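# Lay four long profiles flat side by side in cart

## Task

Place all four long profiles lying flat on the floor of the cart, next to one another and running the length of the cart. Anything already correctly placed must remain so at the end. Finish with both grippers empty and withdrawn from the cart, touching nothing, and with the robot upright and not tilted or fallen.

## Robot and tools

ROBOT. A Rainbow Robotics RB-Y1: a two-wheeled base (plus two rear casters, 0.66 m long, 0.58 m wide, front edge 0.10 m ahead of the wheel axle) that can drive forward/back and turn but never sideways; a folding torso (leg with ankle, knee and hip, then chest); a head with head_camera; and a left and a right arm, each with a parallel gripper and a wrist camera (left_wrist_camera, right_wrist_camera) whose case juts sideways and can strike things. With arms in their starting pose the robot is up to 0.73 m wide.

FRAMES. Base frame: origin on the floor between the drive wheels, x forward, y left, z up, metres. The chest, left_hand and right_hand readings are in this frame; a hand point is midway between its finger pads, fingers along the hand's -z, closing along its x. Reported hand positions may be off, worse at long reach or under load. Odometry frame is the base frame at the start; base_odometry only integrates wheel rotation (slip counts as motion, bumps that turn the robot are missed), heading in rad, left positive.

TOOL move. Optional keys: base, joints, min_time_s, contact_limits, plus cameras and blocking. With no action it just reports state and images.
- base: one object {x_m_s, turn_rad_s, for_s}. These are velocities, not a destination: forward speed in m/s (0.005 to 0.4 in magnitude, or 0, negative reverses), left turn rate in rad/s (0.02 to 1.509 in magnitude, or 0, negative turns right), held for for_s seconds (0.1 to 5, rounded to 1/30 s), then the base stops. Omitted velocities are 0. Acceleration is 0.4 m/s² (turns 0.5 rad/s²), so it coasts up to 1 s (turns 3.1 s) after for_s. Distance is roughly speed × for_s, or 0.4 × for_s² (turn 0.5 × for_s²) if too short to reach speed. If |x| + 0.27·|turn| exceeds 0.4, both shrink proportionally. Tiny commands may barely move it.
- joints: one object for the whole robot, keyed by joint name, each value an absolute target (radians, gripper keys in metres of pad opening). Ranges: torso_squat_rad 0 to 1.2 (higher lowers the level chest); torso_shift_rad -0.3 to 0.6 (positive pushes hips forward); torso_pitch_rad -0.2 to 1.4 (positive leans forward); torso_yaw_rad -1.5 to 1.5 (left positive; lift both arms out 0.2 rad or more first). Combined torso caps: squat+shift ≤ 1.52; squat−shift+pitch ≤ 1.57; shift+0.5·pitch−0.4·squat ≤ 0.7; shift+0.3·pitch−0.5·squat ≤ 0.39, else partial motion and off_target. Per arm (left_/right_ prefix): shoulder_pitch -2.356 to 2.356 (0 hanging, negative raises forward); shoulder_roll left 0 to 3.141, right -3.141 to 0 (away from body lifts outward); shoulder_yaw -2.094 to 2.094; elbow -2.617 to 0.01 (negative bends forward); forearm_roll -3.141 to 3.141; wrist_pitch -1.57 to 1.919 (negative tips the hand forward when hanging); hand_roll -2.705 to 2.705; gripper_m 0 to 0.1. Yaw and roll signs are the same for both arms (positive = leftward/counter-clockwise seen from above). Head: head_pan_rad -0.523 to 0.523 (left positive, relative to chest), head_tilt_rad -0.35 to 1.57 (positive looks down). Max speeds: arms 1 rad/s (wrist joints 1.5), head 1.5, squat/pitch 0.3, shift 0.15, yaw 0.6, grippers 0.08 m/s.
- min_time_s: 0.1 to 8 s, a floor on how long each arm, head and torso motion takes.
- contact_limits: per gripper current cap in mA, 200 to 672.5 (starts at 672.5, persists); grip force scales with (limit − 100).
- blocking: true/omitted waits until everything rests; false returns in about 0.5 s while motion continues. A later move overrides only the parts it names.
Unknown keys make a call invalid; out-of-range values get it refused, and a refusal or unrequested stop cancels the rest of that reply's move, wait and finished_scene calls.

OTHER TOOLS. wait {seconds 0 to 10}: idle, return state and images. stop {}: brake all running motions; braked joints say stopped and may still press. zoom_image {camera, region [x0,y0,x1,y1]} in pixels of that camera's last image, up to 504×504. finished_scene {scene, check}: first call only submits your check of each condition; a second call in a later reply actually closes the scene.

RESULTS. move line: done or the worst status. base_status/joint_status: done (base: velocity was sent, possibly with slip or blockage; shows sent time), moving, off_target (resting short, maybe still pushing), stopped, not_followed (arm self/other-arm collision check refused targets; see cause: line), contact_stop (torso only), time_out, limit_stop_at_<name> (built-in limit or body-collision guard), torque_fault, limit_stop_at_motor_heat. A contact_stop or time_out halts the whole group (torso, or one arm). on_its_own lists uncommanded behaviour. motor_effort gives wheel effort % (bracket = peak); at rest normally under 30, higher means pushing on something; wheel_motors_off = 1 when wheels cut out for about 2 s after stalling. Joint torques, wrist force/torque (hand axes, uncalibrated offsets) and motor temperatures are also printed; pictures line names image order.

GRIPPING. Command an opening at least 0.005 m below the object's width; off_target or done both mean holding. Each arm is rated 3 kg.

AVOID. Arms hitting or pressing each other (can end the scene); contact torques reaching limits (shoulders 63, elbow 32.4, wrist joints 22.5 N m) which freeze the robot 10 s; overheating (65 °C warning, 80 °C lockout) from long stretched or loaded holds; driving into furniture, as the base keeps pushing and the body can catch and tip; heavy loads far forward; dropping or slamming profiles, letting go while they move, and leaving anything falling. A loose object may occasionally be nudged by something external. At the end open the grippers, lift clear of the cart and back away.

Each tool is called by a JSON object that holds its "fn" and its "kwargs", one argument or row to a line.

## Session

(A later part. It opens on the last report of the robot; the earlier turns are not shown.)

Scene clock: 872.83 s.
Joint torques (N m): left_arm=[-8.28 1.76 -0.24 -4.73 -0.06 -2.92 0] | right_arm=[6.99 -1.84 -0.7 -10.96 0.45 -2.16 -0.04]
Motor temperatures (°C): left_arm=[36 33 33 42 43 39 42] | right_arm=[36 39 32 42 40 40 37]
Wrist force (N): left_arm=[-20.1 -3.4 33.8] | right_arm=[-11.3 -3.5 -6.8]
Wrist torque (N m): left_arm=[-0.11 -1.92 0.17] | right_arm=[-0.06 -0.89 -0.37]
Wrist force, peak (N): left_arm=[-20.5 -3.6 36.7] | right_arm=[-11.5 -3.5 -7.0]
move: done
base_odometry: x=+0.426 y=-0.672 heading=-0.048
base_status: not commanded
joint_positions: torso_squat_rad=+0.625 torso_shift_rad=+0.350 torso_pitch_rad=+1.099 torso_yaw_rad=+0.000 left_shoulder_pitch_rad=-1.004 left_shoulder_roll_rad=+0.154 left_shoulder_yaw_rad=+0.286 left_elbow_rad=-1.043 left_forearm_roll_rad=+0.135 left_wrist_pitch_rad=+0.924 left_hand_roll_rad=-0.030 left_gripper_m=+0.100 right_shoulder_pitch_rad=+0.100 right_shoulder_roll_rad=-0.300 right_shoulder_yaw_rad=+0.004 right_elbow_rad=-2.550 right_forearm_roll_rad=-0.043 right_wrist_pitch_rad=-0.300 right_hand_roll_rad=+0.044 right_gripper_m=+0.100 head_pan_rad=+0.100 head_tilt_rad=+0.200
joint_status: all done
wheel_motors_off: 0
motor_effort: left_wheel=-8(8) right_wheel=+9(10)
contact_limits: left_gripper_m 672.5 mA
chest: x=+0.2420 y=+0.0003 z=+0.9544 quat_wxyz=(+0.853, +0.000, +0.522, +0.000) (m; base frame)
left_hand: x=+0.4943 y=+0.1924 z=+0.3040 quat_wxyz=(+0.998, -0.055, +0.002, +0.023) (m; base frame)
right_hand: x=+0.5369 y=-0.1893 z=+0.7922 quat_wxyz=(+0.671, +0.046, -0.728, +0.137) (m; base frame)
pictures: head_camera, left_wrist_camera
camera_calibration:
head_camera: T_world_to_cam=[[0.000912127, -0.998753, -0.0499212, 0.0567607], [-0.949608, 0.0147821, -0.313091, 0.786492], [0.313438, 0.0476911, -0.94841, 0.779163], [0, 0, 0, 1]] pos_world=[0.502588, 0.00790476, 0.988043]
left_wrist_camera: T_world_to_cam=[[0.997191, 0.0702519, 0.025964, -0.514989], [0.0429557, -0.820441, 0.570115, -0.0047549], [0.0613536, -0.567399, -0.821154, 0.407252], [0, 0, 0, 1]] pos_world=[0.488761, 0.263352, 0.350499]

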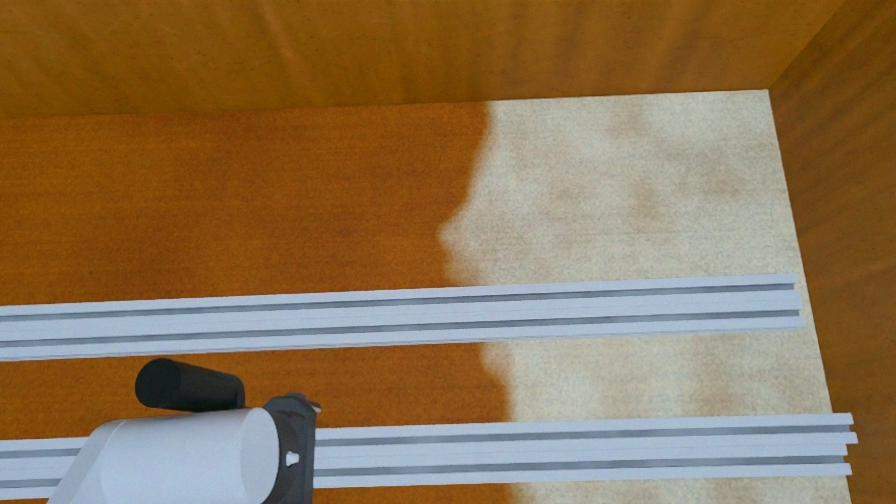

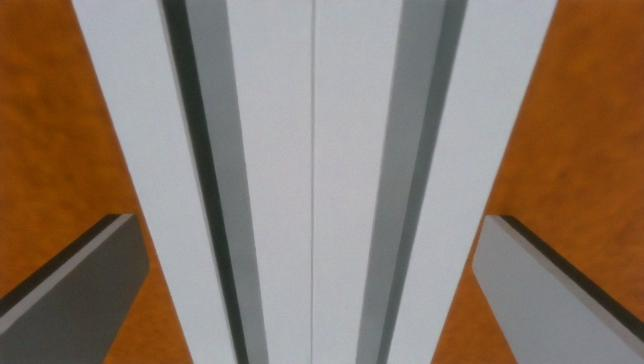

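{"fn": "move", "kwargs": {
  "joints": {"left_shoulder_pitch_rad":-0.8857,"left_shoulder_roll_rad":0.1203,"left_shoulder_yaw_rad":0.2626,"left_elbow_rad":-1.3755,"left_wrist_pitch_rad":1.1315,"left_forearm_roll_rad":0.125},
  "min_time_s": 1.2,
  "cameras": ["left_wrist_camera"]
}}

{"fn": "move", "kwargs": {
  "joints": {"torso_squat_rad":0.35,"torso_shift_rad":0.25,"torso_pitch_rad":0.9,"left_shoulder_pitch_rad":-0.84,"left_shoulder_roll_rad":0.1085,"left_shoulder_yaw_rad":0.252,"left_elbow_rad":-1.959,"left_wrist_pitch_rad":1.869,"head_pan_rad":0.0,"head_tilt_rad":0.2},
  "min_time_s": 2,
  "cameras": ["head_camera"]
}}

{"fn": "move", "kwargs": {
  "base": {"x_m_s":-0.3,"for_s":1.6},
  "cameras": ["head_camera"]
}}

Scene clock: 882.57 s.
Joint torques (N m): left_arm=[-3.32 -0.06 -1.05 -7.33 -0.48 0.02 0.24] | right_arm=[6.44 -1.91 -0.14 -10.91 0.42 -2.21 -0.12]
Motor temperatures (°C): left_arm=[36 33 33 41 43 39 42] | right_arm=[36 39 32 42 40 40 37]
Wrist force (N): left_arm=[-1.2 0.7 -9.0] | right_arm=[-11.3 -3.5 -6.8]
Wrist torque (N m): left_arm=[-0.35 -0.24 0.20] | right_arm=[-0.06 -0.90 -0.38]
Wrist force, peak (N): left_arm=[-19.9 -3.7 35.1] | right_arm=[-11.5 -3.4 -6.8]
move: done
base_odometry: x=+0.426 y=-0.672 heading=-0.048
base_status: not commanded
joint_positions: torso_squat_rad=+0.625 torso_shift_rad=+0.350 torso_pitch_rad=+1.100 torso_yaw_rad=+0.000 left_shoulder_pitch_rad=-0.886 left_shoulder_roll_rad=+0.121 left_shoulder_yaw_rad=+0.263 left_elbow_rad=-1.375 left_forearm_roll_rad=+0.125 left_wrist_pitch_rad=+1.131 left_hand_roll_rad=-0.030 left_gripper_m=+0.100 right_shoulder_pitch_rad=+0.100 right_shoulder_roll_rad=-0.300 right_shoulder_yaw_rad=+0.004 right_elbow_rad=-2.550 right_forearm_roll_rad=-0.043 right_wrist_pitch_rad=-0.300 right_hand_roll_rad=+0.044 right_gripper_m=+0.100 head_pan_rad=+0.100 head_tilt_rad=+0.200
joint_status: all done
wheel_motors_off: 0
motor_effort: left_wheel=-10(10) right_wheel=+8(11)
contact_limits: left_gripper_m 672.5 mA
chest: x=+0.2424 y=+0.0003 z=+0.9542 quat_wxyz=(+0.853, +0.000, +0.523, +0.000) (m; base frame)
left_hand: x=+0.4952 y=+0.1912 z=+0.3489 quat_wxyz=(+0.998, -0.058, +0.000, +0.010) (m; base frame)
right_hand: x=+0.5371 y=-0.1894 z=+0.7917 quat_wxyz=(+0.671, +0.046, -0.727, +0.137) (m; base frame)
pictures: left_wrist_camera
camera_calibration:
left_wrist_camera: T_world_to_cam=[[0.998565, 0.0439708, 0.0305781, -0.514194], [0.0183979, -0.817811, 0.575193, -0.021457], [0.0502988, -0.573805, -0.817446, 0.44882], [0, 0, 0, 1]] pos_world=[0.491276, 0.262597, 0.394951]

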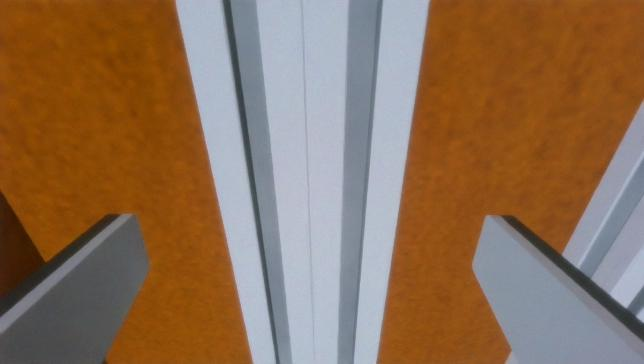

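Scene clock: 884.87 s.
Joint torques (N m): left_arm=[-6.98 0.68 -1.83 -8.68 0 0.02 0.18] | right_arm=[3.98 -2.82 -0.84 -11.53 0.37 -1.95 -0.26]
Motor temperatures (°C): left_arm=[36 33 33 41 43 39 42] | right_arm=[36 39 32 42 40 40 37]
Wrist force (N): left_arm=[-0.8 1.2 -8.8] | right_arm=[-10.9 -3.4 -5.5]
Wrist torque (N m): left_arm=[-0.41 -0.18 0.28] | right_arm=[-0.09 -0.85 -0.39]
Wrist force, peak (N): left_arm=[-1.0 1.1 -9.4] | right_arm=[-11.4 -3.4 -6.9]
move: done
base_odometry: x=+0.426 y=-0.672 heading=-0.048
base_status: not commanded
joint_positions: torso_squat_rad=+0.350 torso_shift_rad=+0.250 torso_pitch_rad=+0.900 torso_yaw_rad=+0.000 left_shoulder_pitch_rad=-0.840 left_shoulder_roll_rad=+0.109 left_shoulder_yaw_rad=+0.252 left_elbow_rad=-1.959 left_forearm_roll_rad=+0.125 left_wrist_pitch_rad=+1.869 left_hand_roll_rad=-0.030 left_gripper_m=+0.100 right_shoulder_pitch_rad=+0.100 right_shoulder_roll_rad=-0.300 right_shoulder_yaw_rad=+0.004 right_elbow_rad=-2.550 right_forearm_roll_rad=-0.043 right_wrist_pitch_rad=-0.300 right_hand_roll_rad=+0.044 right_gripper_m=+0.100 head_pan_rad=+0.000 head_tilt_rad=+0.200
joint_status: all done
wheel_motors_off: 0
motor_effort: left_wheel=-10(10) right_wheel=+10(12)
contact_limits: left_gripper_m 672.5 mA
chest: x=+0.1771 y=+0.0003 z=+1.1099 quat_wxyz=(+0.900, +0.000, +0.435, +0.000) (m; base frame)
left_hand: x=+0.4982 y=+0.1904 z=+0.6982 quat_wxyz=(+0.997, -0.061, +0.000, -0.036) (m; base frame)
right_hand: x=+0.4982 y=-0.1894 z=+1.0092 quat_wxyz=(+0.595, +0.032, -0.791, +0.141) (m; base frame)
pictures: head_camera
camera_calibration:
head_camera: T_world_to_cam=[[-0.0514138, -0.99824, 0.0295723, -0.0121851], [-0.867576, 0.0299784, -0.4964, 0.962389], [0.49464, -0.0511781, -0.86759, 0.825219], [0, 0, 0, 1]] pos_world=[0.426133, 0.00121858, 1.19404]

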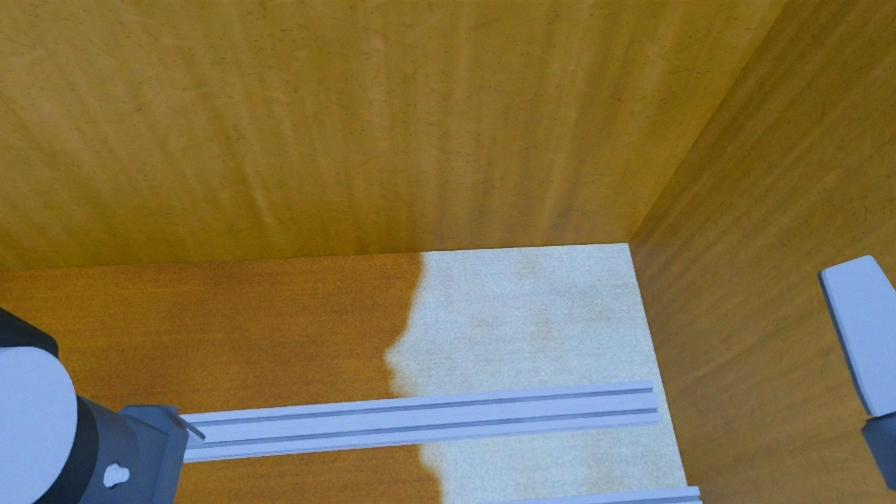

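Scene clock: 887.97 s.
Joint torques (N m): left_arm=[-7.8 1.56 -1.86 -8.19 0.01 -0.25 0.08] | right_arm=[4.82 -3.03 -1.33 -11.26 0.27 -2 -0.3]
Motor temperatures (°C): left_arm=[36 33 33 41 43 39 42] | right_arm=[36 39 32 42 40 40 37]
Wrist force (N): left_arm=[-1.0 0.4 -8.5] | right_arm=[-10.7 -3.4 -5.6]
Wrist torque (N m): left_arm=[-0.30 -0.20 0.29] | right_arm=[-0.08 -0.83 -0.39]
Wrist force, peak (N): left_arm=[-1.1 1.3 -8.8] | right_arm=[-11.3 -3.7 -5.5]
move: done
base_odometry: x=-0.053 y=-0.649 heading=-0.048
base_status: done (sent for 1.6 of 1.6 s)
joint_positions: torso_squat_rad=+0.350 torso_shift_rad=+0.250 torso_pitch_rad=+0.900 torso_yaw_rad=+0.000 left_shoulder_pitch_rad=-0.840 left_shoulder_roll_rad=+0.109 left_shoulder_yaw_rad=+0.252 left_elbow_rad=-1.959 left_forearm_roll_rad=+0.125 left_wrist_pitch_rad=+1.869 left_hand_roll_rad=-0.030 left_gripper_m=+0.100 right_shoulder_pitch_rad=+0.100 right_shoulder_roll_rad=-0.300 right_shoulder_yaw_rad=+0.004 right_elbow_rad=-2.550 right_forearm_roll_rad=-0.043 right_wrist_pitch_rad=-0.300 right_hand_roll_rad=+0.044 right_gripper_m=+0.100 head_pan_rad=+0.000 head_tilt_rad=+0.200
joint_status: not commanded
wheel_motors_off: 0
motor_effort: left_wheel=-9(36) right_wheel=+13(25)
contact_limits: left_gripper_m 672.5 mA
chest: x=+0.1771 y=+0.0003 z=+1.1099 quat_wxyz=(+0.900, +0.000, +0.435, +0.000) (m; base frame)
left_hand: x=+0.4981 y=+0.1904 z=+0.6982 quat_wxyz=(+0.997, -0.061, +0.000, -0.036) (m; base frame)
right_hand: x=+0.4982 y=-0.1894 z=+1.0092 quat_wxyz=(+0.595, +0.032, -0.791, +0.141) (m; base frame)
pictures: head_camera
camera_calibration:
head_camera: T_world_to_cam=[[-0.051417, -0.998239, 0.0295754, -0.012187], [-0.867569, 0.029979, -0.496413, 0.96242], [0.494652, -0.0511828, -0.867583, 0.825204], [0, 0, 0, 1]] pos_world=[0.42615, 0.00121839, 1.19405]

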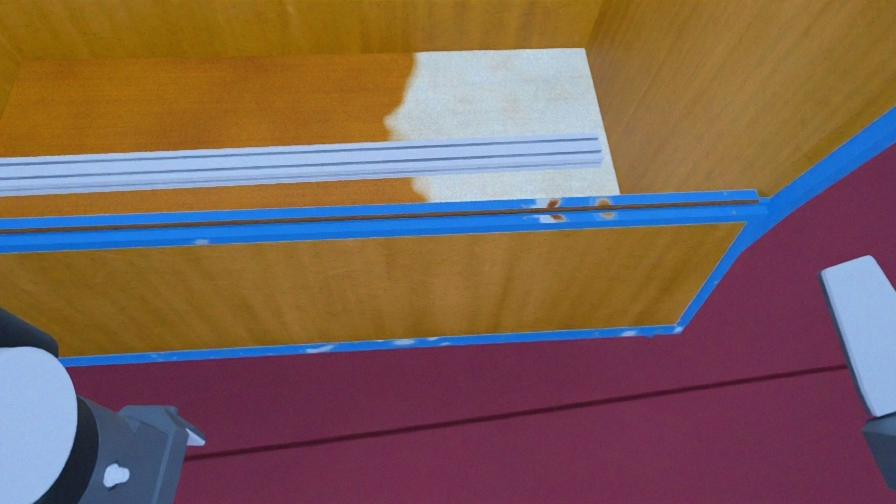

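{"fn": "finished_scene", "kwargs": {
  "scene": 1,
  "check": "Pair 1: latest head pictures show both bars flat on the floor, inside the walls. Pair 2: after opening, the wrist picture from 5 cm above shows both bars parallel, flush and flat on the floor; the head picture shows their ends inside the walls; now hidden behind the lip after backing off. Hands are empty (grippers 0.1) and the base is 0.3 m back from the cart; nothing is touched. Possible miss: a push moving a bar later, which the last picture cannot show for pair 2."
}}

This call ended nothing. Check each condition that your pictures could not show: look closer or test it, and mend what is not met. Then call finished_scene again.

{"fn": "wait", "kwargs": {
  "seconds": 0,
  "cameras": ["head_camera"]
}}

Scene clock: 893.60 s.
Joint torques (N m): left_arm=[-8.29 1.32 -0.71 -8.41 -0.13 0.14 0.25] | right_arm=[4.01 -2.6 -1.09 -11.26 0.36 -1.87 -0.21]
Motor temperatures (°C): left_arm=[36 33 33 41 43 39 42] | right_arm=[36 39 32 42 40 40 37]
Wrist force (N): left_arm=[-1.0 1.3 -8.3] | right_arm=[-10.8 -3.6 -5.5]
Wrist torque (N m): left_arm=[-0.40 -0.21 0.26] | right_arm=[-0.06 -0.84 -0.39]
Wrist force, peak (N): left_arm=[-0.6 0.9 -8.8] | right_arm=[-11.0 -3.4 -5.7]
base_odometry: x=-0.053 y=-0.649 heading=-0.048
base_status: done (sent for 1.6 of 1.6 s)
joint_positions: torso_squat_rad=+0.350 torso_shift_rad=+0.250 torso_pitch_rad=+0.900 torso_yaw_rad=+0.000 left_shoulder_pitch_rad=-0.840 left_shoulder_roll_rad=+0.109 left_shoulder_yaw_rad=+0.252 left_elbow_rad=-1.959 left_forearm_roll_rad=+0.125 left_wrist_pitch_rad=+1.869 left_hand_roll_rad=-0.030 left_gripper_m=+0.100 right_shoulder_pitch_rad=+0.100 right_shoulder_roll_rad=-0.300 right_shoulder_yaw_rad=+0.004 right_elbow_rad=-2.550 right_forearm_roll_rad=-0.043 right_wrist_pitch_rad=-0.300 right_hand_roll_rad=+0.044 right_gripper_m=+0.100 head_pan_rad=+0.000 head_tilt_rad=+0.200
joint_status: not commanded
wheel_motors_off: 0
motor_effort: left_wheel=-7(36) right_wheel=+11(25)
contact_limits: left_gripper_m 672.5 mA
chest: x=+0.1771 y=+0.0003 z=+1.1099 quat_wxyz=(+0.900, +0.000, +0.435, +0.000) (m; base frame)
left_hand: x=+0.4981 y=+0.1904 z=+0.6982 quat_wxyz=(+0.997, -0.061, +0.000, -0.036) (m; base frame)
right_hand: x=+0.4982 y=-0.1894 z=+1.0092 quat_wxyz=(+0.595, +0.032, -0.791, +0.141) (m; base frame)
pictures: head_camera
camera_calibration:
head_camera: T_world_to_cam=[[-0.0514171, -0.998239, 0.0295755, -0.012187], [-0.867569, 0.029979, -0.496413, 0.96242], [0.494652, -0.0511829, -0.867583, 0.825204], [0, 0, 0, 1]] pos_world=[0.42615, 0.00121838, 1.19405]

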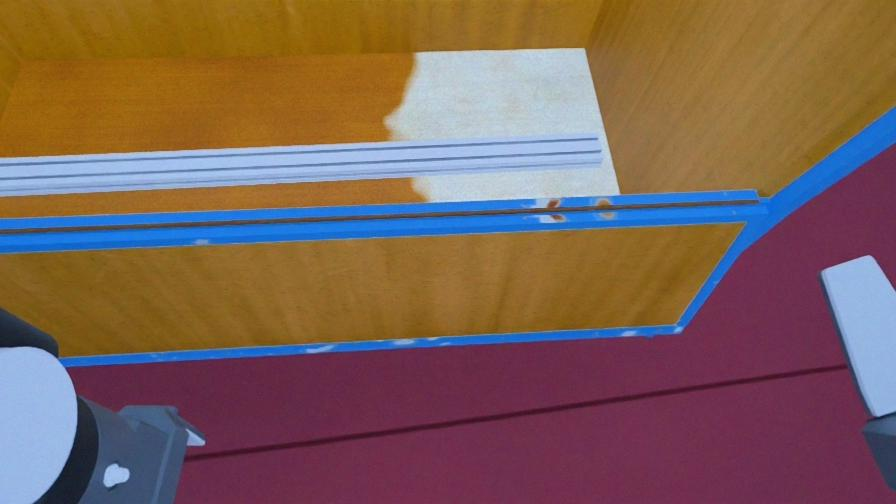

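{"fn": "finished_scene", "kwargs": {
  "scene": 1,
  "check": "All four bars seen flat on the floor, parallel, inside the walls (pair 1 now; pair 2 in wrist and head pictures after release). Hands empty, off the cart; robot level and touching nothing. Pair 2's left end was not seen after release but its right end matches pair 1's, which fits. A later push could be missed."
}}

The scene is finished: the task was done.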